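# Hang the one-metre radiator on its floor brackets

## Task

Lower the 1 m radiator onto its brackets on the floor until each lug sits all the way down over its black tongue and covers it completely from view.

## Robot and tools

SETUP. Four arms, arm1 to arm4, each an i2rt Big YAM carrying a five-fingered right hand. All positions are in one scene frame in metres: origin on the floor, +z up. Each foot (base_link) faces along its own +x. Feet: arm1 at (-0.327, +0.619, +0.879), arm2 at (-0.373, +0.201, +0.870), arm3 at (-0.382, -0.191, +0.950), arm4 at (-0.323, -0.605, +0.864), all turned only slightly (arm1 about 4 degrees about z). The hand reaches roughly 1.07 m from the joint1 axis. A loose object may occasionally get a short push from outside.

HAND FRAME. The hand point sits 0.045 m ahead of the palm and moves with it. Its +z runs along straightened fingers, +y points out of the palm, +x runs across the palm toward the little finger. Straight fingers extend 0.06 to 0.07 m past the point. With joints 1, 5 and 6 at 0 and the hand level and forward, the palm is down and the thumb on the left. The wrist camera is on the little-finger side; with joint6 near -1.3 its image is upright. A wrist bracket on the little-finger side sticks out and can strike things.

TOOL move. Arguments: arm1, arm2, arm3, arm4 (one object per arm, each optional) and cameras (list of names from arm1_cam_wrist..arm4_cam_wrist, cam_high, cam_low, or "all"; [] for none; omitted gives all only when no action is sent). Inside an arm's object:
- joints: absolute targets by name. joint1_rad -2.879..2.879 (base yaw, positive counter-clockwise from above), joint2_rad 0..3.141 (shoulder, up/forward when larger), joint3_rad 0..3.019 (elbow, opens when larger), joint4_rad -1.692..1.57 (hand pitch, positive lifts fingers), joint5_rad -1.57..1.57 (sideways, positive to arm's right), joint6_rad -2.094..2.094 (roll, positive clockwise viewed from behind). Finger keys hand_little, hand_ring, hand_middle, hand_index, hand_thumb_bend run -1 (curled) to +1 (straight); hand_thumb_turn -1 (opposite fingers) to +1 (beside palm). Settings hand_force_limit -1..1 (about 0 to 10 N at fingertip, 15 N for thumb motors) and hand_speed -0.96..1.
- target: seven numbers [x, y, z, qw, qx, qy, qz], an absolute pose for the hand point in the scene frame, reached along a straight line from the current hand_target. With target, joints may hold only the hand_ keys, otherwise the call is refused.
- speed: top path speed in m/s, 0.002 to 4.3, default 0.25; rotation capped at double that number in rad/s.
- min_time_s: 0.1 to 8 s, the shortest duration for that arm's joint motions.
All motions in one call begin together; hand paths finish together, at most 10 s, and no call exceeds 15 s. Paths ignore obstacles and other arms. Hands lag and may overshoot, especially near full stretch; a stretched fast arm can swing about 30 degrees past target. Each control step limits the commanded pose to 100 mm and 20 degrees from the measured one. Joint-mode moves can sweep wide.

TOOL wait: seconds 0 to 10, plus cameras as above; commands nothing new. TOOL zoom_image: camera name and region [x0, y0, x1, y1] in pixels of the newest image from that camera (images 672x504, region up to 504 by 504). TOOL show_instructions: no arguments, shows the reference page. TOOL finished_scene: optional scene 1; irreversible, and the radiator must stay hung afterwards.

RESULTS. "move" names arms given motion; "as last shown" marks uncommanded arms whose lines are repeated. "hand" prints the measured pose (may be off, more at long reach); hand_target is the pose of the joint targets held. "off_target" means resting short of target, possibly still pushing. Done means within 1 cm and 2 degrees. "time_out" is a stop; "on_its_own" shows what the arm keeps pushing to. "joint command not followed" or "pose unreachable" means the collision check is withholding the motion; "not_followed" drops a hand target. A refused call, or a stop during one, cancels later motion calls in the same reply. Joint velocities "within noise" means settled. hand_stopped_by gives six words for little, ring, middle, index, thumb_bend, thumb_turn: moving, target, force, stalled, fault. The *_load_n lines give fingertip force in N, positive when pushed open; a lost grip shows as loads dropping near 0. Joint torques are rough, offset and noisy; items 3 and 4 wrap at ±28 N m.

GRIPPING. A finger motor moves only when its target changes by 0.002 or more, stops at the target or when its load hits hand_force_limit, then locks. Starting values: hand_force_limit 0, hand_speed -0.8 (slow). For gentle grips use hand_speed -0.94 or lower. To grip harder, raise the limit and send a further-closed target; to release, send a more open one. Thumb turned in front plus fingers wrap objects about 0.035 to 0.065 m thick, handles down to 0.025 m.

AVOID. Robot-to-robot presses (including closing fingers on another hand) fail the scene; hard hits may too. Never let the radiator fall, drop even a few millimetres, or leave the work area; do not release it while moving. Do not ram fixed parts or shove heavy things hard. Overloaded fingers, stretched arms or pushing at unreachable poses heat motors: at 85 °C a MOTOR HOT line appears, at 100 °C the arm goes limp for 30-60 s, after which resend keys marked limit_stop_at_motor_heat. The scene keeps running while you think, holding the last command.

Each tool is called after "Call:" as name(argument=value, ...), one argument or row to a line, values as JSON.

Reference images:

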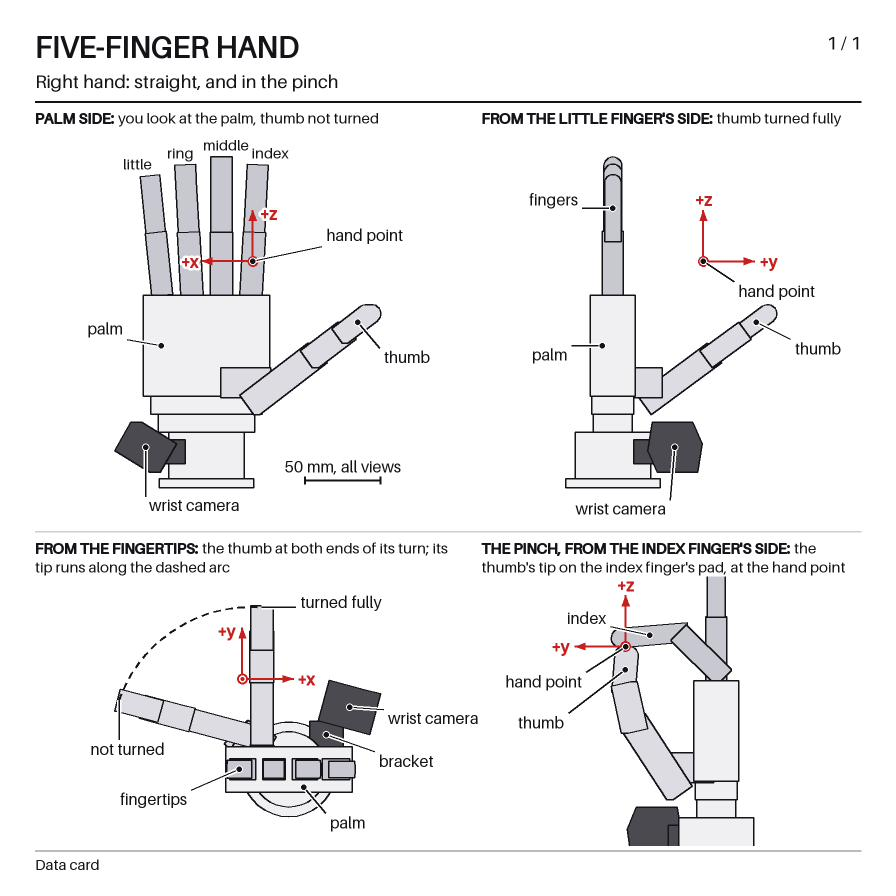

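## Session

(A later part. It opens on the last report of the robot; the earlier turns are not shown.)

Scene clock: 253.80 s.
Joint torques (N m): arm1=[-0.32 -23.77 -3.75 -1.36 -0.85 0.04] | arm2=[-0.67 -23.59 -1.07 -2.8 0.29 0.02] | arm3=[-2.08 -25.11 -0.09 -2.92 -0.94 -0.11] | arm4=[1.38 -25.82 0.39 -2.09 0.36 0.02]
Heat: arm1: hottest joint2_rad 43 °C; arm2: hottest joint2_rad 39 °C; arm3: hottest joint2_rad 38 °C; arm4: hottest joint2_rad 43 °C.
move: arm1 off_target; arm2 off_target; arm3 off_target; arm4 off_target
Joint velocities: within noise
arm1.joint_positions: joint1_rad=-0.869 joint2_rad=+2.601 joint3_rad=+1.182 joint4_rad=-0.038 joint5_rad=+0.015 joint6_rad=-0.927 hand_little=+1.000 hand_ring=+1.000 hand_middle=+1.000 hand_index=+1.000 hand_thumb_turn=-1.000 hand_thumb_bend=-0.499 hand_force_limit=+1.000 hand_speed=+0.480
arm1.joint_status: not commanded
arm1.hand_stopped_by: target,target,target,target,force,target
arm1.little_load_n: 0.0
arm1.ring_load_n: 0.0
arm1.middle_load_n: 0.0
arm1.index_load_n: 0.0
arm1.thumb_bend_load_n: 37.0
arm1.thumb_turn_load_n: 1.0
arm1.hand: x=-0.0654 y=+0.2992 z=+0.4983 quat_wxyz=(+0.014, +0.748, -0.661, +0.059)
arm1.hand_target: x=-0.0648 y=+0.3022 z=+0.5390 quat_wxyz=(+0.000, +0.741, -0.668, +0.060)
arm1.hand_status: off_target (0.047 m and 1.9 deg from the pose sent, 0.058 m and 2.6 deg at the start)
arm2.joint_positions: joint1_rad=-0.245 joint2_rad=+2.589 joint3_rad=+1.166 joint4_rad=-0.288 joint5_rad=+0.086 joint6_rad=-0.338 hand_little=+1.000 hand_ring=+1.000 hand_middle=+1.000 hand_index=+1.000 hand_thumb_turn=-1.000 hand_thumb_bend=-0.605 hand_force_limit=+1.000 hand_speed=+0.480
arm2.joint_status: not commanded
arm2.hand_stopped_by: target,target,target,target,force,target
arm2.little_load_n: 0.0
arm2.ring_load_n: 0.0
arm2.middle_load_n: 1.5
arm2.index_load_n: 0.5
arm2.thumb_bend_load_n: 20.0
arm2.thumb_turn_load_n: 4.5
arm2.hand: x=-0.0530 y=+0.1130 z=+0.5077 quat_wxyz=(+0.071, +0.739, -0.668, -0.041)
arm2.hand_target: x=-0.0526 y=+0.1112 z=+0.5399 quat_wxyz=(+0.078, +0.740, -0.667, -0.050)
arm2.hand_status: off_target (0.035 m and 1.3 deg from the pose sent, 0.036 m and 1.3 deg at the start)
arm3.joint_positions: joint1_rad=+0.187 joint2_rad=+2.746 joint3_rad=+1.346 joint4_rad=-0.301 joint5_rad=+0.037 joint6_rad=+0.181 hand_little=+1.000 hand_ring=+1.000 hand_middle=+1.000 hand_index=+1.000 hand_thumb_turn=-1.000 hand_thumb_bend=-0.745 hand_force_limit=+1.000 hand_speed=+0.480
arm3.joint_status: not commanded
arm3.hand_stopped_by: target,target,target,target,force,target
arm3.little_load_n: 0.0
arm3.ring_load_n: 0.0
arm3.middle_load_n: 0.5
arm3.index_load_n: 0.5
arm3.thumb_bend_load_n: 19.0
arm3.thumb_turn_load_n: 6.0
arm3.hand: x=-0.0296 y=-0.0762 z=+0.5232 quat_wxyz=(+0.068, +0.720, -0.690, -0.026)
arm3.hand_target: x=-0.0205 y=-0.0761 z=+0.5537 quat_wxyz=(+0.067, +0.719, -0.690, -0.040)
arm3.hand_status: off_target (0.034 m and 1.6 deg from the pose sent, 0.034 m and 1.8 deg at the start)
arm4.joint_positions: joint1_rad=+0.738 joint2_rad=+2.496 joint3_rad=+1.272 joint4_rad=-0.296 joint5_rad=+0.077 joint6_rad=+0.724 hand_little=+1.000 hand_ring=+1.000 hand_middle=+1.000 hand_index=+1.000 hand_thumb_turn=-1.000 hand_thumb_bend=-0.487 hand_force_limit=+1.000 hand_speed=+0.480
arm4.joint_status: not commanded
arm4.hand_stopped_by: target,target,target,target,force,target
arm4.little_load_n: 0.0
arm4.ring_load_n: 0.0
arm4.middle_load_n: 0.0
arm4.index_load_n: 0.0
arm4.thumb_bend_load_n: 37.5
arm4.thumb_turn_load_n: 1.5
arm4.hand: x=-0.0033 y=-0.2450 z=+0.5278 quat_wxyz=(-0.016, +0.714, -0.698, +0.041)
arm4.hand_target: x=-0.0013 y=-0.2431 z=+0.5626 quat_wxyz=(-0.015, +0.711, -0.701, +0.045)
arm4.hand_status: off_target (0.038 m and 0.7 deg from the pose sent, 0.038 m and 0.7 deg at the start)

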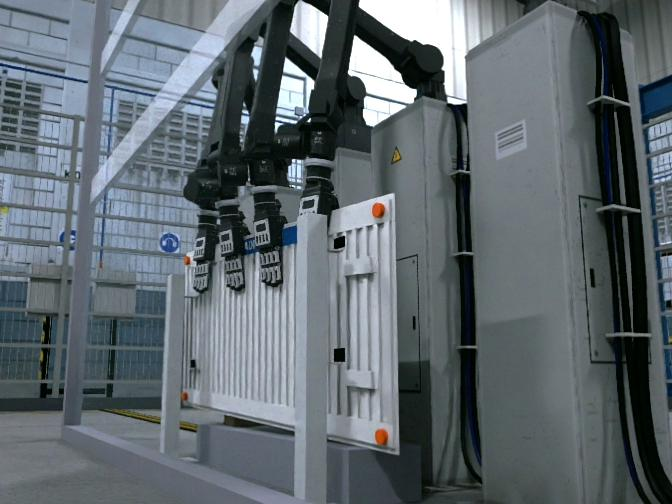

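Call:
move(
  arm1={"target": [-0.062, 0.302, 0.543, 0.000, 0.741, -0.668, 0.062], "speed": 0.04},
  arm2={"target": [-0.050, 0.111, 0.554, 0.078, 0.740, -0.667, -0.050], "speed": 0.04},
  arm3={"target": [-0.016, -0.076, 0.564, 0.068, 0.720, -0.691, -0.040], "speed": 0.04},
  arm4={"target": [0.003, -0.243, 0.574, -0.015, 0.711, -0.701, 0.045], "speed": 0.04},
  cameras=["cam_low"],
)

Scene clock: 255.33 s.
Joint torques (N m): arm1=[-0.21 -23.53 -3.59 -1.09 -0.84 0.06] | arm2=[-0.15 -25.05 -1.78 -3.38 0.29 0.04] | arm3=[-2.26 -26.46 -0.24 -3.52 -0.94 -0.13] | arm4=[1.2 -26.75 0.34 -2.66 0.37 -0.05]
Heat: arm1: hottest joint2_rad 43 °C; arm2: hottest joint2_rad 39 °C; arm3: hottest joint2_rad 38 °C; arm4: hottest joint2_rad 43 °C.
move: arm1 off_target; arm2 off_target; arm3 off_target; arm4 off_target
Joint velocities: within noise
arm1.joint_positions: joint1_rad=-0.869 joint2_rad=+2.600 joint3_rad=+1.182 joint4_rad=-0.038 joint5_rad=+0.015 joint6_rad=-0.927 hand_little=+1.000 hand_ring=+1.000 hand_middle=+1.000 hand_index=+1.000 hand_thumb_turn=-1.000 hand_thumb_bend=-0.499 hand_force_limit=+1.000 hand_speed=+0.480
arm1.joint_status: not commanded
arm1.hand_stopped_by: target,target,target,target,force,target
arm1.little_load_n: 0.0
arm1.ring_load_n: -0.5
arm1.middle_load_n: 0.0
arm1.index_load_n: 0.0
arm1.thumb_bend_load_n: 37.5
arm1.thumb_turn_load_n: 0.5
arm1.hand: x=-0.0655 y=+0.2992 z=+0.4984 quat_wxyz=(+0.014, +0.748, -0.661, +0.059)
arm1.hand_target: x=-0.0628 y=+0.3021 z=+0.5375 quat_wxyz=(+0.000, +0.741, -0.668, +0.062)
arm1.hand_status: off_target (0.045 m and 1.9 deg from the pose sent, 0.045 m and 1.9 deg at the start)
arm2.joint_positions: joint1_rad=-0.246 joint2_rad=+2.588 joint3_rad=+1.164 joint4_rad=-0.288 joint5_rad=+0.086 joint6_rad=-0.338 hand_little=+1.000 hand_ring=+1.000 hand_middle=+1.000 hand_index=+1.000 hand_thumb_turn=-1.000 hand_thumb_bend=-0.605 hand_force_limit=+1.000 hand_speed=+0.480
arm2.joint_status: not commanded
arm2.hand_stopped_by: target,target,target,target,force,target
arm2.little_load_n: 0.0
arm2.ring_load_n: 0.0
arm2.middle_load_n: 1.5
arm2.index_load_n: 0.0
arm2.thumb_bend_load_n: 19.5
arm2.thumb_turn_load_n: 4.5
arm2.hand: x=-0.0532 y=+0.1129 z=+0.5081 quat_wxyz=(+0.071, +0.739, -0.668, -0.041)
arm2.hand_target: x=-0.0512 y=+0.1113 z=+0.5488 quat_wxyz=(+0.078, +0.740, -0.667, -0.050)
arm2.hand_status: off_target (0.046 m and 1.3 deg from the pose sent, 0.046 m and 1.3 deg at the start)
arm3.joint_positions: joint1_rad=+0.187 joint2_rad=+2.745 joint3_rad=+1.346 joint4_rad=-0.301 joint5_rad=+0.037 joint6_rad=+0.181 hand_little=+1.000 hand_ring=+1.000 hand_middle=+1.000 hand_index=+1.000 hand_thumb_turn=-1.000 hand_thumb_bend=-0.745 hand_force_limit=+1.000 hand_speed=+0.480
arm3.joint_status: not commanded
arm3.hand_stopped_by: target,target,target,target,force,target
arm3.little_load_n: 0.0
arm3.ring_load_n: 0.0
arm3.middle_load_n: 0.5
arm3.index_load_n: 0.5
arm3.thumb_bend_load_n: 19.5
arm3.thumb_turn_load_n: 5.5
arm3.hand: x=-0.0289 y=-0.0760 z=+0.5236 quat_wxyz=(+0.067, +0.720, -0.690, -0.025)
arm3.hand_target: x=-0.0167 y=-0.0761 z=+0.5606 quat_wxyz=(+0.067, +0.719, -0.691, -0.039)
arm3.hand_status: off_target (0.042 m and 1.7 deg from the pose sent, 0.043 m and 1.6 deg at the start)
arm4.joint_positions: joint1_rad=+0.738 joint2_rad=+2.495 joint3_rad=+1.272 joint4_rad=-0.298 joint5_rad=+0.077 joint6_rad=+0.724 hand_little=+1.000 hand_ring=+1.000 hand_middle=+1.000 hand_index=+1.000 hand_thumb_turn=-1.000 hand_thumb_bend=-0.487 hand_force_limit=+1.000 hand_speed=+0.480
arm4.joint_status: not commanded
arm4.hand_stopped_by: target,target,target,target,force,target
arm4.little_load_n: 0.0
arm4.ring_load_n: 0.0
arm4.middle_load_n: 0.0
arm4.index_load_n: 0.0
arm4.thumb_bend_load_n: 37.0
arm4.thumb_turn_load_n: 1.5
arm4.hand: x=-0.0035 y=-0.2452 z=+0.5284 quat_wxyz=(-0.015, +0.715, -0.698, +0.041)
arm4.hand_target: x=+0.0026 y=-0.2430 z=+0.5695 quat_wxyz=(-0.015, +0.711, -0.701, +0.045)
arm4.hand_status: off_target (0.046 m and 0.7 deg from the pose sent, 0.047 m and 0.7 deg at the start)

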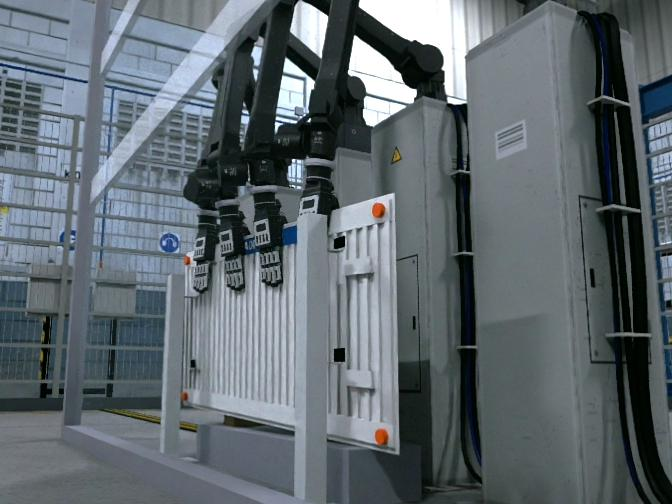

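Call:
move(
  arm1={"target": [-0.062, 0.302, 0.550, -0.002, 0.741, -0.668, 0.064], "speed": 0.04},
  arm2={"target": [-0.048, 0.111, 0.566, 0.076, 0.740, -0.667, -0.048], "speed": 0.04},
  arm3={"target": [-0.012, -0.076, 0.574, 0.066, 0.720, -0.691, -0.038], "speed": 0.04},
  arm4={"target": [0.006, -0.243, 0.584, -0.015, 0.711, -0.701, 0.045], "speed": 0.04},
  cameras=["cam_low"],
)

Scene clock: 256.90 s.
Joint torques (N m): arm1=[0.03 -23.71 -3.36 -1.25 -0.89 0.1] | arm2=[-0.21 -26.11 -1.74 -3.7 0.45 0.05] | arm3=[-2.2 -27.75 -0.36 -3.82 -0.71 -0.06] | arm4=[1.26 -25.23 1.37 -1.73 0.13 -0.05]
Heat: arm1: hottest joint2_rad 44 °C; arm2: hottest joint2_rad 39 °C; arm3: hottest joint2_rad 38 °C; arm4: hottest joint2_rad 43 °C.
move: arm1 off_target; arm2 off_target; arm3 off_target; arm4 off_target
Joint velocities: within noise
arm1.joint_positions: joint1_rad=-0.872 joint2_rad=+2.582 joint3_rad=+1.167 joint4_rad=-0.038 joint5_rad=+0.013 joint6_rad=-0.930 hand_little=+1.000 hand_ring=+1.000 hand_middle=+1.000 hand_index=+1.000 hand_thumb_turn=-1.000 hand_thumb_bend=-0.499 hand_force_limit=+1.000 hand_speed=+0.480
arm1.joint_status: not commanded
arm1.hand_stopped_by: target,target,target,target,force,target
arm1.little_load_n: 0.0
arm1.ring_load_n: 0.0
arm1.middle_load_n: 0.0
arm1.index_load_n: 0.0
arm1.thumb_bend_load_n: 37.5
arm1.thumb_turn_load_n: 1.5
arm1.hand: x=-0.0663 y=+0.2988 z=+0.5048 quat_wxyz=(+0.013, +0.748, -0.661, +0.061)
arm1.hand_target: x=-0.0629 y=+0.3021 z=+0.5444 quat_wxyz=(-0.002, +0.741, -0.668, +0.064)
arm1.hand_status: off_target (0.045 m and 2.0 deg from the pose sent, 0.052 m and 2.2 deg at the start)
arm2.joint_positions: joint1_rad=-0.249 joint2_rad=+2.568 joint3_rad=+1.149 joint4_rad=-0.288 joint5_rad=+0.080 joint6_rad=-0.340 hand_little=+1.000 hand_ring=+1.000 hand_middle=+1.000 hand_index=+1.000 hand_thumb_turn=-1.000 hand_thumb_bend=-0.605 hand_force_limit=+1.000 hand_speed=+0.480
arm2.joint_status: not commanded
arm2.hand_stopped_by: target,target,target,target,force,target
arm2.little_load_n: 0.0
arm2.ring_load_n: 0.0
arm2.middle_load_n: 1.0
arm2.index_load_n: 0.0
arm2.thumb_bend_load_n: 20.0
arm2.thumb_turn_load_n: 2.5
arm2.hand: x=-0.0536 y=+0.1129 z=+0.5147 quat_wxyz=(+0.068, +0.739, -0.670, -0.041)
arm2.hand_target: x=-0.0495 y=+0.1113 z=+0.5596 quat_wxyz=(+0.076, +0.740, -0.667, -0.048)
arm2.hand_status: off_target (0.052 m and 1.3 deg from the pose sent, 0.058 m and 1.0 deg at the start)
arm3.joint_positions: joint1_rad=+0.185 joint2_rad=+2.737 joint3_rad=+1.337 joint4_rad=-0.301 joint5_rad=+0.033 joint6_rad=+0.176 hand_little=+1.000 hand_ring=+1.000 hand_middle=+1.000 hand_index=+1.000 hand_thumb_turn=-1.000 hand_thumb_bend=-0.745 hand_force_limit=+1.000 hand_speed=+0.480
arm3.joint_status: not commanded
arm3.hand_stopped_by: target,target,target,target,force,target
arm3.little_load_n: 0.0
arm3.ring_load_n: 0.0
arm3.middle_load_n: 1.0
arm3.index_load_n: 0.5
arm3.thumb_bend_load_n: 19.0
arm3.thumb_turn_load_n: 5.0
arm3.hand: x=-0.0304 y=-0.0765 z=+0.5266 quat_wxyz=(+0.067, +0.721, -0.689, -0.028)
arm3.hand_target: x=-0.0132 y=-0.0761 z=+0.5694 quat_wxyz=(+0.065, +0.719, -0.691, -0.037)
arm3.hand_status: off_target (0.051 m and 1.2 deg from the pose sent, 0.053 m and 1.4 deg at the start)
arm4.joint_positions: joint1_rad=+0.735 joint2_rad=+2.448 joint3_rad=+1.259 joint4_rad=-0.341 joint5_rad=+0.082 joint6_rad=+0.722 hand_little=+1.000 hand_ring=+1.000 hand_middle=+1.000 hand_index=+1.000 hand_thumb_turn=-1.000 hand_thumb_bend=-0.487 hand_force_limit=+1.000 hand_speed=+0.480
arm4.joint_status: not commanded
arm4.hand_stopped_by: target,target,target,target,force,target
arm4.little_load_n: 0.0
arm4.ring_load_n: 0.0
arm4.middle_load_n: 0.0
arm4.index_load_n: 0.0
arm4.thumb_bend_load_n: 24.5
arm4.thumb_turn_load_n: 1.5
arm4.hand: x=-0.0011 y=-0.2460 z=+0.5488 quat_wxyz=(-0.011, +0.714, -0.698, +0.043)
arm4.hand_target: x=+0.0057 y=-0.2431 z=+0.5813 quat_wxyz=(-0.015, +0.711, -0.701, +0.045)
arm4.hand_status: off_target (0.036 m and 0.7 deg from the pose sent, 0.057 m and 0.7 deg at the start)

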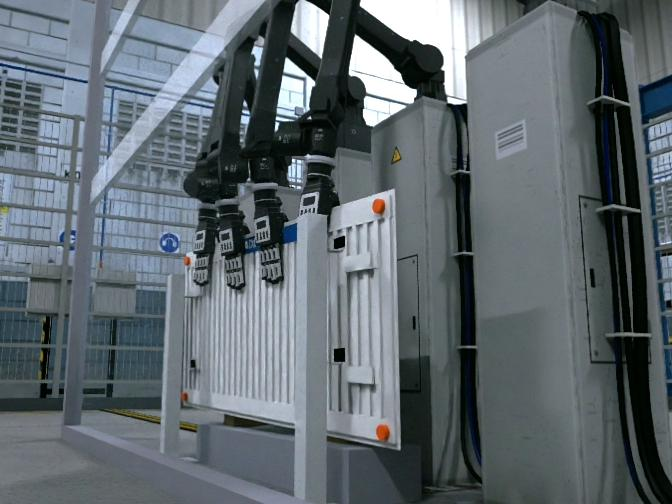

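Call:
move(
  cameras=["arm1_cam_wrist", "arm4_cam_wrist", "arm2_cam_wrist", "arm3_cam_wrist"],
)

Call:
zoom_image(
  camera="arm4_cam_wrist",
  region=[60, 0, 360, 400],
)

Call:
zoom_image(
  camera="arm1_cam_wrist",
  region=[40, 0, 340, 400],
)

Call:
zoom_image(
  camera="arm3_cam_wrist",
  region=[40, 0, 340, 400],
)

Scene clock: 260.67 s.
Joint torques (N m): arm1=[0.03 -23.77 -3.38 -1.21 -0.91 0.09] | arm2=[-0.21 -26.34 -1.68 -3.69 0.45 0.06] | arm3=[-2.2 -27.75 -0.36 -3.82 -0.71 -0.08] | arm4=[1.14 -24.88 1.47 -1.63 0.13 -0.04]
Heat: arm1: hottest joint2_rad 45 °C; arm2: hottest joint2_rad 39 °C; arm3: hottest joint2_rad 39 °C; arm4: hottest joint2_rad 44 °C.
Joint velocities: within noise
arm1.joint_positions: joint1_rad=-0.872 joint2_rad=+2.582 joint3_rad=+1.167 joint4_rad=-0.038 joint5_rad=+0.013 joint6_rad=-0.930 hand_little=+1.000 hand_ring=+1.000 hand_middle=+1.000 hand_index=+1.000 hand_thumb_turn=-1.000 hand_thumb_bend=-0.499 hand_force_limit=+1.000 hand_speed=+0.480
arm1.joint_status: not commanded
arm1.hand_stopped_by: target,target,target,target,force,target
arm1.little_load_n: 0.0
arm1.ring_load_n: 0.0
arm1.middle_load_n: 0.0
arm1.index_load_n: -0.5
arm1.thumb_bend_load_n: 37.5
arm1.thumb_turn_load_n: 1.0
arm1.hand: x=-0.0663 y=+0.2988 z=+0.5048 quat_wxyz=(+0.013, +0.748, -0.661, +0.061) (m; scene frame)
arm1.hand_target: x=-0.0629 y=+0.3021 z=+0.5444 quat_wxyz=(-0.002, +0.741, -0.668, +0.064) (m; scene frame)
arm1.hand_status: off_target (0.045 m and 2.0 deg from the pose sent, 0.052 m and 2.2 deg at the start)
arm2.joint_positions: joint1_rad=-0.249 joint2_rad=+2.568 joint3_rad=+1.149 joint4_rad=-0.288 joint5_rad=+0.080 joint6_rad=-0.340 hand_little=+1.000 hand_ring=+1.000 hand_middle=+1.000 hand_index=+1.000 hand_thumb_turn=-1.000 hand_thumb_bend=-0.605 hand_force_limit=+1.000 hand_speed=+0.480
arm2.joint_status: not commanded
arm2.hand_stopped_by: target,target,target,target,force,target
arm2.little_load_n: 0.0
arm2.ring_load_n: 0.0
arm2.middle_load_n: 1.0
arm2.index_load_n: 0.0
arm2.thumb_bend_load_n: 20.0
arm2.thumb_turn_load_n: 2.5
arm2.hand: x=-0.0536 y=+0.1129 z=+0.5147 quat_wxyz=(+0.068, +0.739, -0.670, -0.041) (m; scene frame)
arm2.hand_target: x=-0.0495 y=+0.1113 z=+0.5596 quat_wxyz=(+0.076, +0.740, -0.667, -0.048) (m; scene frame)
arm2.hand_status: off_target (0.052 m and 1.3 deg from the pose sent, 0.058 m and 1.0 deg at the start)
arm3.joint_positions: joint1_rad=+0.185 joint2_rad=+2.737 joint3_rad=+1.337 joint4_rad=-0.301 joint5_rad=+0.033 joint6_rad=+0.176 hand_little=+1.000 hand_ring=+1.000 hand_middle=+1.000 hand_index=+1.000 hand_thumb_turn=-1.000 hand_thumb_bend=-0.745 hand_force_limit=+1.000 hand_speed=+0.480
arm3.joint_status: not commanded
arm3.hand_stopped_by: target,target,target,target,force,target
arm3.little_load_n: 0.0
arm3.ring_load_n: 0.0
arm3.middle_load_n: 1.0
arm3.index_load_n: 1.0
arm3.thumb_bend_load_n: 19.5
arm3.thumb_turn_load_n: 5.0
arm3.hand: x=-0.0304 y=-0.0765 z=+0.5266 quat_wxyz=(+0.067, +0.721, -0.689, -0.028) (m; scene frame)
arm3.hand_target: x=-0.0132 y=-0.0761 z=+0.5694 quat_wxyz=(+0.065, +0.719, -0.691, -0.037) (m; scene frame)
arm3.hand_status: off_target (0.051 m and 1.2 deg from the pose sent, 0.053 m and 1.4 deg at the start)
arm4.joint_positions: joint1_rad=+0.735 joint2_rad=+2.448 joint3_rad=+1.259 joint4_rad=-0.341 joint5_rad=+0.082 joint6_rad=+0.722 hand_little=+1.000 hand_ring=+1.000 hand_middle=+1.000 hand_index=+1.000 hand_thumb_turn=-1.000 hand_thumb_bend=-0.487 hand_force_limit=+1.000 hand_speed=+0.480
arm4.joint_status: not commanded
arm4.hand_stopped_by: target,target,target,target,force,target
arm4.little_load_n: 0.0
arm4.ring_load_n: 0.0
arm4.middle_load_n: 0.0
arm4.index_load_n: 0.0
arm4.thumb_bend_load_n: 24.0
arm4.thumb_turn_load_n: 1.5
arm4.hand: x=-0.0011 y=-0.2460 z=+0.5488 quat_wxyz=(-0.011, +0.714, -0.698, +0.043) (m; scene frame)
arm4.hand_target: x=+0.0057 y=-0.2431 z=+0.5813 quat_wxyz=(-0.015, +0.711, -0.701, +0.045) (m; scene frame)
arm4.hand_status: off_target (0.036 m and 0.7 deg from the pose sent, 0.057 m and 0.7 deg at the start)
pictures: arm1_cam_wrist, arm2_cam_wrist, arm3_cam_wrist, arm4_cam_wrist

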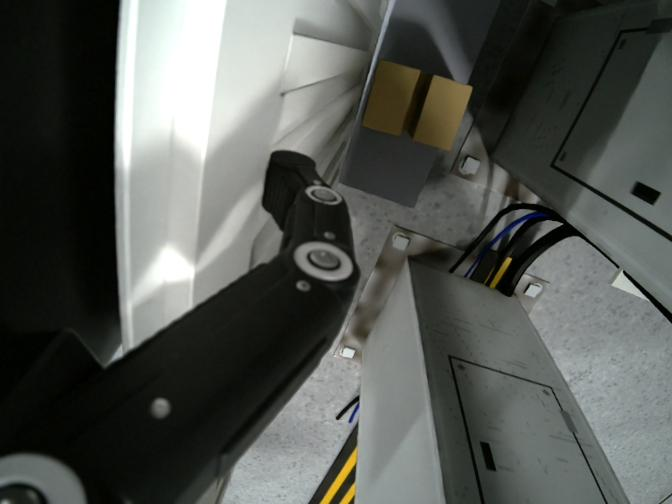

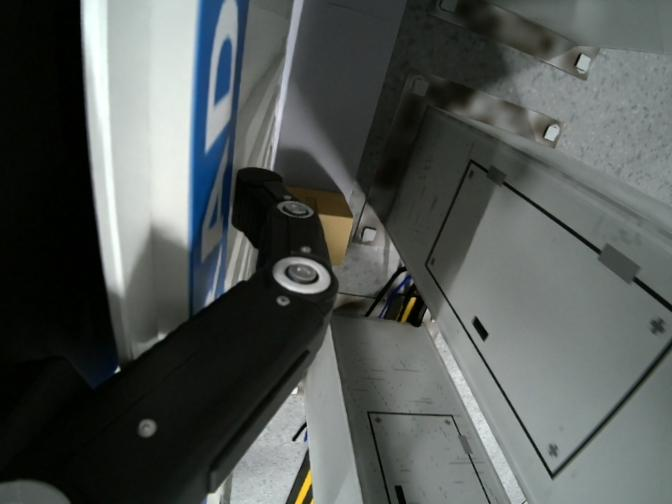

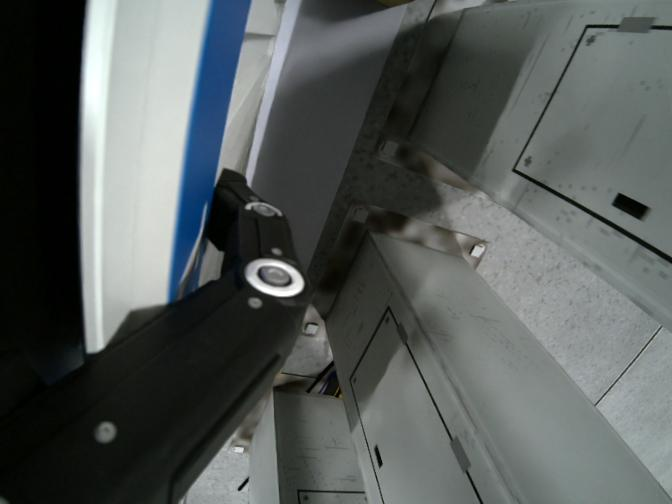

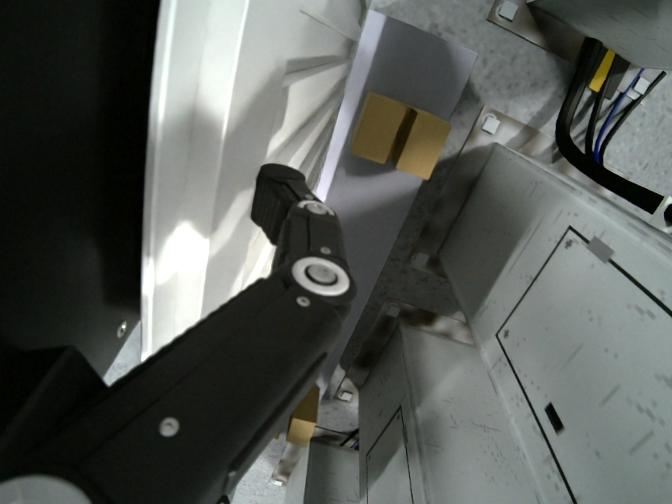

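Scaled by 1.260 from the camera's image (finer frame: 960x720).

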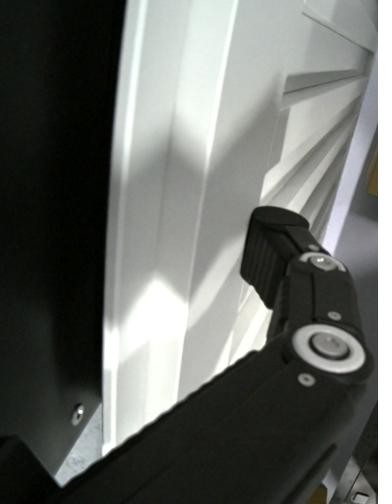

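Scaled by 1.260 from the camera's image (finer frame: 960x720).

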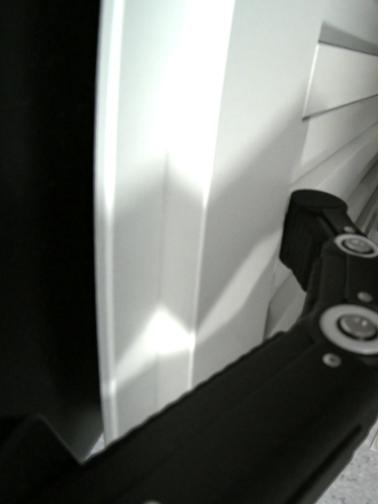

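Scaled by 1.260 from the camera's image (finer frame: 960x720).

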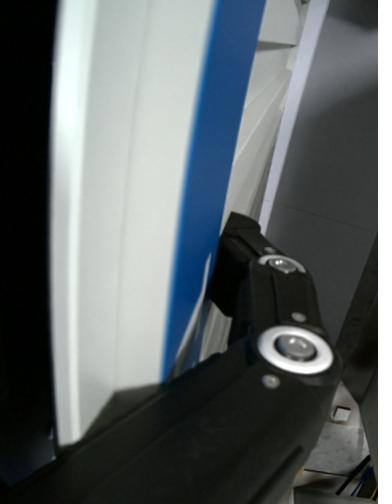

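Call:
move(
  cameras=["cam_low", "cam_high"],
)

Call:
zoom_image(
  camera="cam_low",
  region=[175, 220, 315, 420],
)

Call:
zoom_image(
  camera="arm1_cam_wrist",
  region=[240, 0, 400, 200],
)

Scene clock: 261.43 s.
Joint torques (N m): arm1=[0.03 -23.65 -3.37 -1.24 -0.92 0.09] | arm2=[0.03 -26.29 -1.7 -3.71 0.47 0.06] | arm3=[-2.2 -27.75 -0.36 -3.82 -0.71 -0.08] | arm4=[0.79 -25.35 1.35 -1.62 0.13 -0.04]
Heat: arm1: hottest joint2_rad 45 °C; arm2: hottest joint2_rad 39 °C; arm3: hottest joint2_rad 39 °C; arm4: hottest joint2_rad 44 °C.
Joint velocities: within noise
arm1.joint_positions: joint1_rad=-0.872 joint2_rad=+2.582 joint3_rad=+1.167 joint4_rad=-0.038 joint5_rad=+0.013 joint6_rad=-0.930 hand_little=+1.000 hand_ring=+1.000 hand_middle=+1.000 hand_index=+1.000 hand_thumb_turn=-1.000 hand_thumb_bend=-0.499 hand_force_limit=+1.000 hand_speed=+0.480
arm1.joint_status: not commanded
arm1.hand_stopped_by: target,target,target,target,force,target
arm1.little_load_n: 0.0
arm1.ring_load_n: 0.0
arm1.middle_load_n: 0.0
arm1.index_load_n: 0.0
arm1.thumb_bend_load_n: 37.5
arm1.thumb_turn_load_n: 1.0
arm1.hand: x=-0.0663 y=+0.2988 z=+0.5048 quat_wxyz=(+0.013, +0.748, -0.661, +0.061) (m; scene frame)
arm1.hand_target: x=-0.0629 y=+0.3021 z=+0.5444 quat_wxyz=(-0.002, +0.741, -0.668, +0.064) (m; scene frame)
arm1.hand_status: off_target (0.045 m and 2.0 deg from the pose sent, 0.052 m and 2.2 deg at the start)
arm2.joint_positions: joint1_rad=-0.249 joint2_rad=+2.568 joint3_rad=+1.149 joint4_rad=-0.288 joint5_rad=+0.080 joint6_rad=-0.340 hand_little=+1.000 hand_ring=+1.000 hand_middle=+1.000 hand_index=+1.000 hand_thumb_turn=-1.000 hand_thumb_bend=-0.605 hand_force_limit=+1.000 hand_speed=+0.480
arm2.joint_status: not commanded
arm2.hand_stopped_by: target,target,target,target,force,target
arm2.little_load_n: 0.0
arm2.ring_load_n: 0.0
arm2.middle_load_n: 1.0
arm2.index_load_n: 0.0
arm2.thumb_bend_load_n: 20.0
arm2.thumb_turn_load_n: 2.5
arm2.hand: x=-0.0536 y=+0.1129 z=+0.5147 quat_wxyz=(+0.068, +0.739, -0.670, -0.041) (m; scene frame)
arm2.hand_target: x=-0.0495 y=+0.1113 z=+0.5596 quat_wxyz=(+0.076, +0.740, -0.667, -0.048) (m; scene frame)
arm2.hand_status: off_target (0.052 m and 1.3 deg from the pose sent, 0.058 m and 1.0 deg at the start)
arm3.joint_positions: joint1_rad=+0.185 joint2_rad=+2.737 joint3_rad=+1.337 joint4_rad=-0.301 joint5_rad=+0.033 joint6_rad=+0.176 hand_little=+1.000 hand_ring=+1.000 hand_middle=+1.000 hand_index=+1.000 hand_thumb_turn=-1.000 hand_thumb_bend=-0.745 hand_force_limit=+1.000 hand_speed=+0.480
arm3.joint_status: not commanded
arm3.hand_stopped_by: target,target,target,target,force,target
arm3.little_load_n: 0.0
arm3.ring_load_n: 0.0
arm3.middle_load_n: 0.5
arm3.index_load_n: 0.5
arm3.thumb_bend_load_n: 19.5
arm3.thumb_turn_load_n: 5.0
arm3.hand: x=-0.0304 y=-0.0765 z=+0.5266 quat_wxyz=(+0.067, +0.721, -0.689, -0.028) (m; scene frame)
arm3.hand_target: x=-0.0132 y=-0.0761 z=+0.5694 quat_wxyz=(+0.065, +0.719, -0.691, -0.037) (m; scene frame)
arm3.hand_status: off_target (0.051 m and 1.2 deg from the pose sent, 0.053 m and 1.4 deg at the start)
arm4.joint_positions: joint1_rad=+0.735 joint2_rad=+2.448 joint3_rad=+1.259 joint4_rad=-0.341 joint5_rad=+0.082 joint6_rad=+0.722 hand_little=+1.000 hand_ring=+1.000 hand_middle=+1.000 hand_index=+1.000 hand_thumb_turn=-1.000 hand_thumb_bend=-0.487 hand_force_limit=+1.000 hand_speed=+0.480
arm4.joint_status: not commanded
arm4.hand_stopped_by: target,target,target,target,force,target
arm4.little_load_n: 0.0
arm4.ring_load_n: 0.0
arm4.middle_load_n: 0.0
arm4.index_load_n: 0.0
arm4.thumb_bend_load_n: 24.5
arm4.thumb_turn_load_n: 1.5
arm4.hand: x=-0.0011 y=-0.2460 z=+0.5488 quat_wxyz=(-0.011, +0.714, -0.698, +0.043) (m; scene frame)
arm4.hand_target: x=+0.0057 y=-0.2431 z=+0.5813 quat_wxyz=(-0.015, +0.711, -0.701, +0.045) (m; scene frame)
arm4.hand_status: off_target (0.036 m and 0.7 deg from the pose sent, 0.057 m and 0.7 deg at the start)
pictures: cam_high, cam_low

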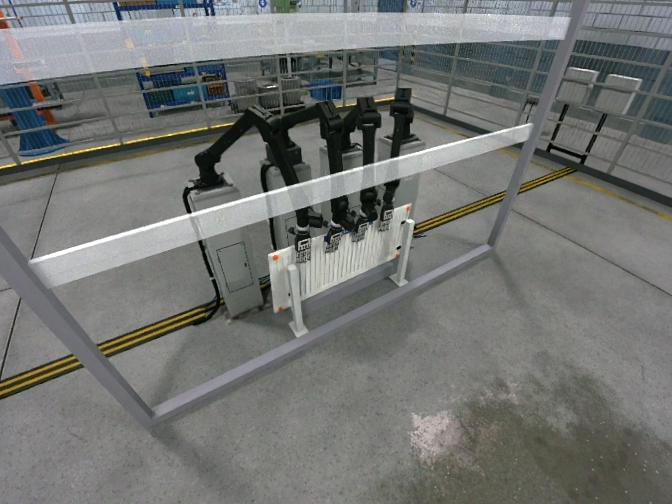

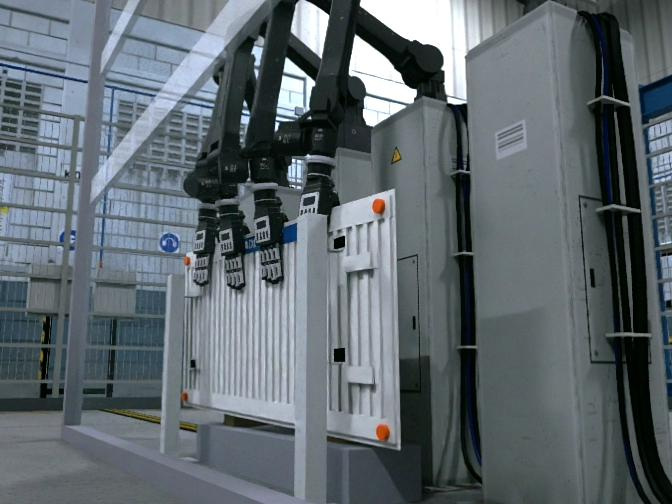

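Scaled by 2.520 from the camera's image (finer frame: 960x720).

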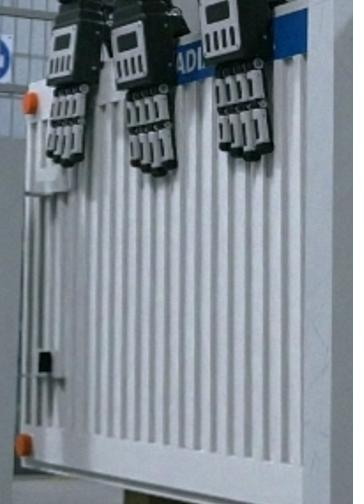

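This scene's latest camera images include none from arm1_cam_wrist. They are from: cam_high, cam_low. arm1_cam_wrist's image comes with the result of a call that names it in "cameras".

Call:
move(
  cameras=["arm1_cam_wrist", "arm4_cam_wrist", "arm2_cam_wrist", "arm3_cam_wrist"],
)

Call:
zoom_image(
  camera="arm1_cam_wrist",
  region=[240, 0, 400, 200],
)

Call:
zoom_image(
  camera="arm4_cam_wrist",
  region=[220, 0, 380, 200],
)

Call:
zoom_image(
  camera="arm2_cam_wrist",
  region=[190, 100, 350, 300],
)

Call:
zoom_image(
  camera="arm3_cam_wrist",
  region=[170, 100, 330, 300],
)

Scene clock: 262.23 s.
Joint torques (N m): arm1=[-0.26 -23.65 -3.4 -1.25 -0.91 0.07] | arm2=[-0.03 -26.46 -1.76 -3.74 0.46 0.06] | arm3=[-2.2 -27.69 -0.36 -3.82 -0.71 -0.08] | arm4=[0.56 -24.53 1.32 -1.52 0.14 -0.06]
Heat: arm1: hottest joint2_rad 45 °C; arm2: hottest joint2_rad 39 °C; arm3: hottest joint2_rad 39 °C; arm4: hottest joint2_rad 44 °C.
Joint velocities: within noise
arm1.joint_positions: joint1_rad=-0.872 joint2_rad=+2.582 joint3_rad=+1.167 joint4_rad=-0.038 joint5_rad=+0.013 joint6_rad=-0.930 hand_little=+1.000 hand_ring=+1.000 hand_middle=+1.000 hand_index=+1.000 hand_thumb_turn=-1.000 hand_thumb_bend=-0.499 hand_force_limit=+1.000 hand_speed=+0.480
arm1.joint_status: not commanded
arm1.hand_stopped_by: target,target,target,target,force,target
arm1.little_load_n: 0.0
arm1.ring_load_n: 0.0
arm1.middle_load_n: 0.0
arm1.index_load_n: 0.0
arm1.thumb_bend_load_n: 37.5
arm1.thumb_turn_load_n: 1.0
arm1.hand: x=-0.0663 y=+0.2988 z=+0.5048 quat_wxyz=(+0.013, +0.748, -0.661, +0.061) (m; scene frame)
arm1.hand_target: x=-0.0629 y=+0.3021 z=+0.5444 quat_wxyz=(-0.002, +0.741, -0.668, +0.064) (m; scene frame)
arm1.hand_status: off_target (0.045 m and 2.0 deg from the pose sent, 0.052 m and 2.2 deg at the start)
arm2.joint_positions: joint1_rad=-0.249 joint2_rad=+2.568 joint3_rad=+1.149 joint4_rad=-0.288 joint5_rad=+0.080 joint6_rad=-0.340 hand_little=+1.000 hand_ring=+1.000 hand_middle=+1.000 hand_index=+1.000 hand_thumb_turn=-1.000 hand_thumb_bend=-0.605 hand_force_limit=+1.000 hand_speed=+0.480
arm2.joint_status: not commanded
arm2.hand_stopped_by: target,target,target,target,force,target
arm2.little_load_n: 0.0
arm2.ring_load_n: 0.0
arm2.middle_load_n: 1.0
arm2.index_load_n: 0.0
arm2.thumb_bend_load_n: 20.0
arm2.thumb_turn_load_n: 2.5
arm2.hand: x=-0.0536 y=+0.1129 z=+0.5147 quat_wxyz=(+0.068, +0.739, -0.670, -0.041) (m; scene frame)
arm2.hand_target: x=-0.0495 y=+0.1113 z=+0.5596 quat_wxyz=(+0.076, +0.740, -0.667, -0.048) (m; scene frame)
arm2.hand_status: off_target (0.052 m and 1.3 deg from the pose sent, 0.058 m and 1.0 deg at the start)
arm3.joint_positions: joint1_rad=+0.185 joint2_rad=+2.737 joint3_rad=+1.337 joint4_rad=-0.301 joint5_rad=+0.033 joint6_rad=+0.176 hand_little=+1.000 hand_ring=+1.000 hand_middle=+1.000 hand_index=+1.000 hand_thumb_turn=-1.000 hand_thumb_bend=-0.745 hand_force_limit=+1.000 hand_speed=+0.480
arm3.joint_status: not commanded
arm3.hand_stopped_by: target,target,target,target,force,target
arm3.little_load_n: 0.0
arm3.ring_load_n: 0.0
arm3.middle_load_n: 1.0
arm3.index_load_n: 1.0
arm3.thumb_bend_load_n: 19.0
arm3.thumb_turn_load_n: 5.0
arm3.hand: x=-0.0304 y=-0.0765 z=+0.5266 quat_wxyz=(+0.067, +0.721, -0.689, -0.028) (m; scene frame)
arm3.hand_target: x=-0.0132 y=-0.0761 z=+0.5694 quat_wxyz=(+0.065, +0.719, -0.691, -0.037) (m; scene frame)
arm3.hand_status: off_target (0.051 m and 1.2 deg from the pose sent, 0.053 m and 1.4 deg at the start)
arm4.joint_positions: joint1_rad=+0.735 joint2_rad=+2.448 joint3_rad=+1.259 joint4_rad=-0.341 joint5_rad=+0.082 joint6_rad=+0.722 hand_little=+1.000 hand_ring=+1.000 hand_middle=+1.000 hand_index=+1.000 hand_thumb_turn=-1.000 hand_thumb_bend=-0.487 hand_force_limit=+1.000 hand_speed=+0.480
arm4.joint_status: not commanded
arm4.hand_stopped_by: target,target,target,target,force,target
arm4.little_load_n: 0.0
arm4.ring_load_n: 0.0
arm4.middle_load_n: 0.0
arm4.index_load_n: 0.0
arm4.thumb_bend_load_n: 24.5
arm4.thumb_turn_load_n: 1.5
arm4.hand: x=-0.0011 y=-0.2460 z=+0.5488 quat_wxyz=(-0.011, +0.714, -0.698, +0.043) (m; scene frame)
arm4.hand_target: x=+0.0057 y=-0.2431 z=+0.5813 quat_wxyz=(-0.015, +0.711, -0.701, +0.045) (m; scene frame)
arm4.hand_status: off_target (0.036 m and 0.7 deg from the pose sent, 0.057 m and 0.7 deg at the start)
pictures: arm1_cam_wrist, arm2_cam_wrist, arm3_cam_wrist, arm4_cam_wrist

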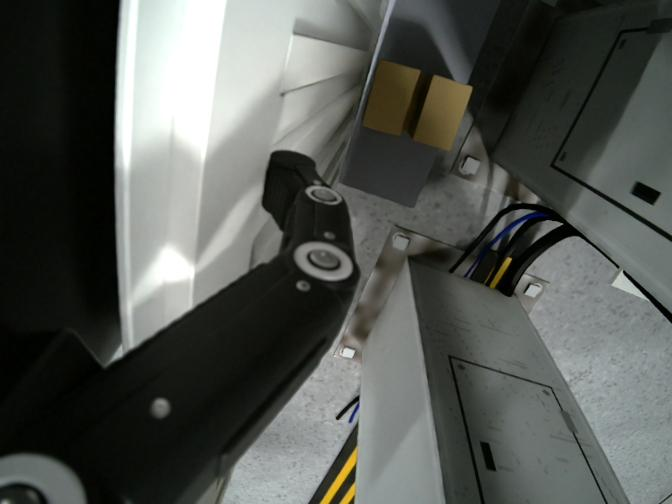

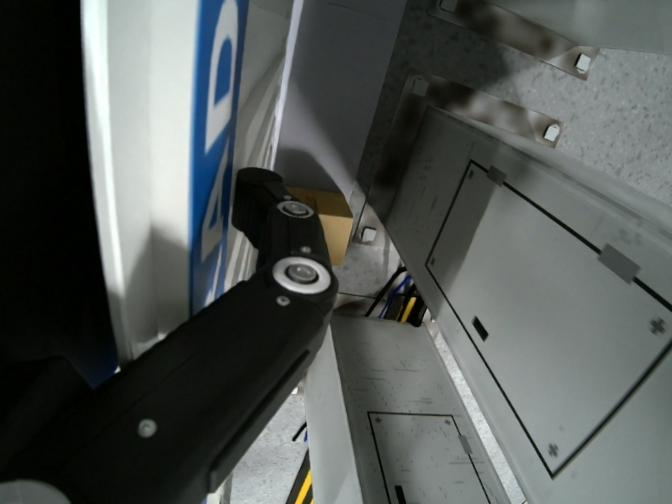

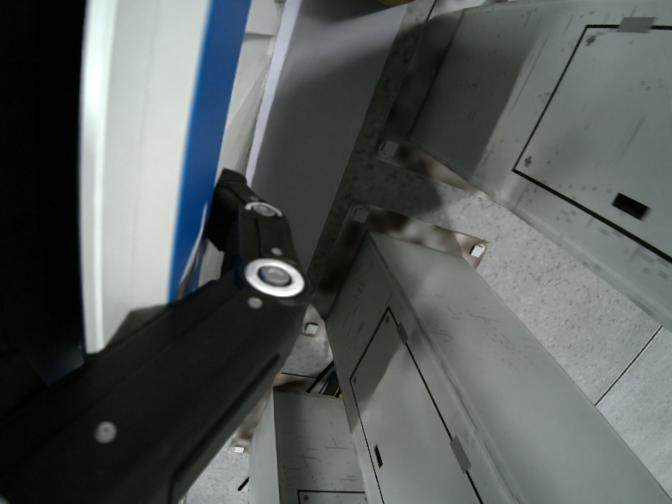

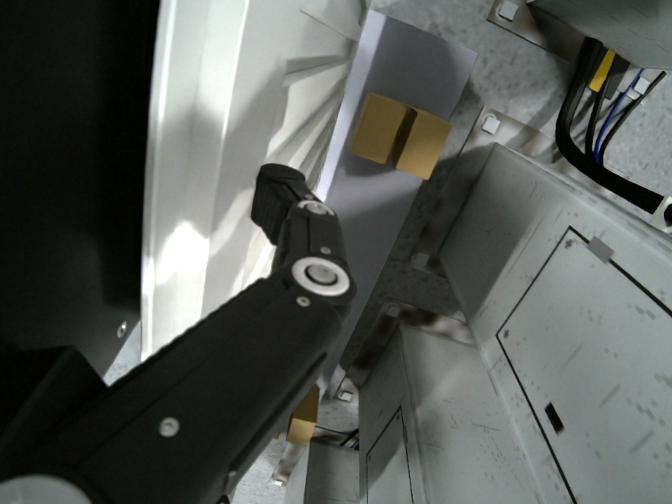

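Scaled by 2.520 from the camera's image (finer frame: 960x720).

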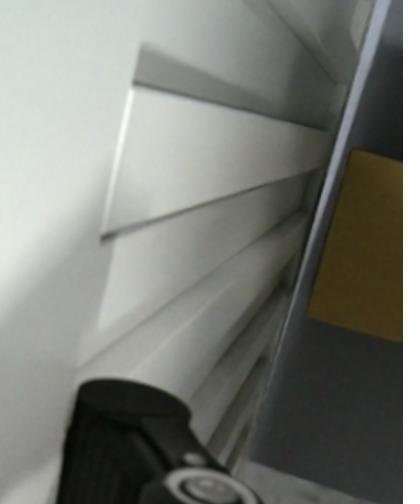

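Scaled by 2.520 from the camera's image (finer frame: 960x720).

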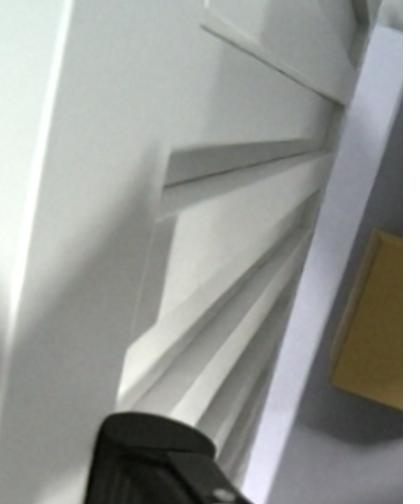

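Scaled by 2.520 from the camera's image (finer frame: 960x720).

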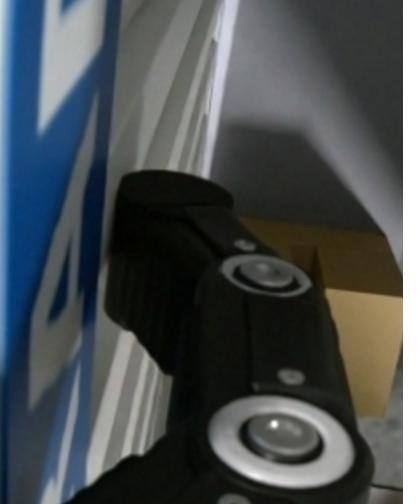

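Scaled by 2.520 from the camera's image (finer frame: 960x720).

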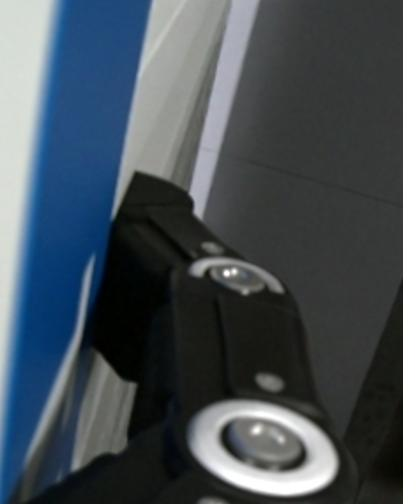

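Call:
move(
  arm4={"joints": {"hand_thumb_bend": 0.1}},
)

Call:
move(
  arm4={"target": [0.006, -0.243, 0.508, 0.050, 0.711, -0.700, -0.010], "speed": 0.1},
  cameras=["arm4_cam_wrist", "cam_low"],
)

Scene clock: 265.50 s.
Joint torques (N m): arm1=[0.03 -23.65 -3.38 -1.2 -0.9 0.08] | arm2=[0.21 -25.99 -1.7 -3.66 0.46 0.04] | arm3=[-2.2 -27.75 -0.36 -3.84 -0.71 -0.08] | arm4=[1.08 -17.73 3.71 -0.03 0.07 -0.05]
Heat: arm1: hottest joint2_rad 46 °C; arm2: hottest joint2_rad 39 °C; arm3: hottest joint2_rad 40 °C; arm4: hottest joint2_rad 45 °C.
move: arm4 done
Joint velocities: within noise
arm1, arm2, arm3: as last shown
arm1.joint_positions: joint1_rad=-0.872 joint2_rad=+2.582 joint3_rad=+1.167 joint4_rad=-0.038 joint5_rad=+0.012 joint6_rad=-0.930 hand_little=+1.000 hand_ring=+1.000 hand_middle=+1.000 hand_index=+1.000 hand_thumb_turn=-1.000 hand_thumb_bend=-0.499 hand_force_limit=+1.000 hand_speed=+0.480
arm1.hand: x=-0.0663 y=+0.2989 z=+0.5048 quat_wxyz=(+0.012, +0.748, -0.661, +0.061)
arm1.hand_target: x=-0.0629 y=+0.3020 z=+0.5444 quat_wxyz=(-0.001, +0.741, -0.668, +0.064)
arm2.middle_load_n: 1.5
arm3.index_load_n: 0.5
arm3.thumb_bend_load_n: 19.5
arm4.joint_positions: joint1_rad=+0.735 joint2_rad=+2.359 joint3_rad=+1.239 joint4_rad=-0.379 joint5_rad=+0.085 joint6_rad=+0.722 hand_little=+1.000 hand_ring=+1.000 hand_middle=+1.000 hand_index=+1.000 hand_thumb_turn=-1.000 hand_thumb_bend=+0.100 hand_force_limit=+1.000 hand_speed=+0.480
arm4.joint_status: all done
arm4.hand_stopped_by: target,target,target,target,target,target
arm4.little_load_n: 0.0
arm4.ring_load_n: 0.0
arm4.middle_load_n: 0.0
arm4.index_load_n: 0.0
arm4.thumb_bend_load_n: 0.0
arm4.thumb_turn_load_n: 0.0
arm4.hand: x=+0.0105 y=-0.2358 z=+0.5880 quat_wxyz=(-0.027, +0.714, -0.698, +0.046)
arm4.hand_target: x=+0.0057 y=-0.2428 z=+0.5815 quat_wxyz=(-0.015, +0.711, -0.701, +0.045)
arm4.hand_status: not commanded
pictures: none

Scene clock: 266.93 s.
Joint torques (N m): arm1=[-0.03 -23.65 -3.41 -1.21 -0.87 0.09] | arm2=[-0.09 -26.23 -1.72 -3.73 0.47 0.06] | arm3=[-2.26 -27.75 -0.35 -3.82 -0.71 -0.08] | arm4=[0.97 -15.5 6.15 0.42 0.14 -0.11]
Heat: arm1: hottest joint2_rad 47 °C; arm2: hottest joint2_rad 39 °C; arm3: hottest joint2_rad 40 °C; arm4: hottest joint2_rad 45 °C.
move: arm4 off_target
Joint velocities: within noise
arm1, arm2, arm3: as last shown
arm1.thumb_bend_load_n: 38.0
arm1.hand: x=-0.0662 y=+0.2990 z=+0.5048 quat_wxyz=(+0.012, +0.748, -0.661, +0.061)
arm2.middle_load_n: 1.0
arm2.thumb_bend_load_n: 19.5
arm3.middle_load_n: 0.5
arm3.thumb_bend_load_n: 19.0
arm4.joint_positions: joint1_rad=+0.705 joint2_rad=+2.557 joint3_rad=+1.429 joint4_rad=-0.524 joint5_rad=-0.020 joint6_rad=+0.691 hand_little=+1.000 hand_ring=+1.000 hand_middle=+1.000 hand_index=+1.000 hand_thumb_turn=-1.000 hand_thumb_bend=+0.100 hand_force_limit=+1.000 hand_speed=+0.480
arm4.joint_status: not commanded
arm4.hand_stopped_by: target,target,target,target,target,target
arm4.little_load_n: 0.0
arm4.ring_load_n: 0.0
arm4.middle_load_n: 0.0
arm4.index_load_n: 0.0
arm4.thumb_bend_load_n: 0.5
arm4.thumb_turn_load_n: 0.0
arm4.hand: x=+0.0014 y=-0.2382 z=+0.5302 quat_wxyz=(+0.047, +0.714, -0.698, -0.012)
arm4.hand_target: x=+0.0052 y=-0.2435 z=+0.5090 quat_wxyz=(+0.050, +0.712, -0.701, -0.010)
arm4.hand_status: off_target (0.023 m and 0.6 deg from the pose sent, 0.080 m and 10.8 deg at the start)

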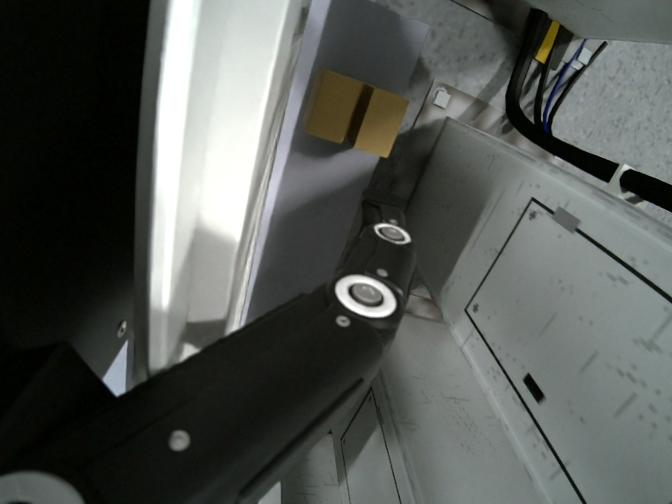

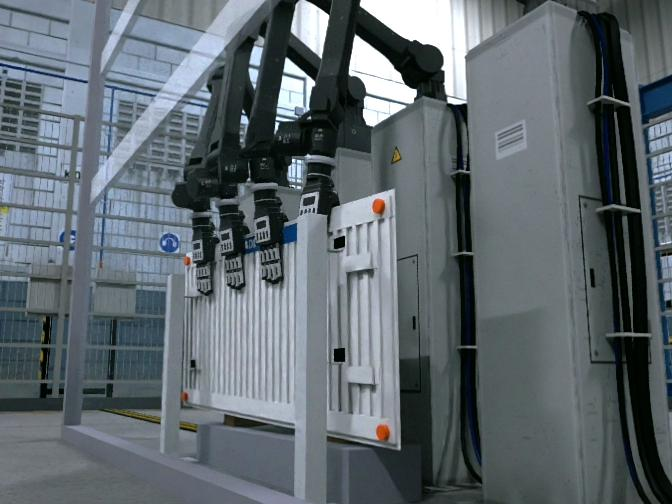

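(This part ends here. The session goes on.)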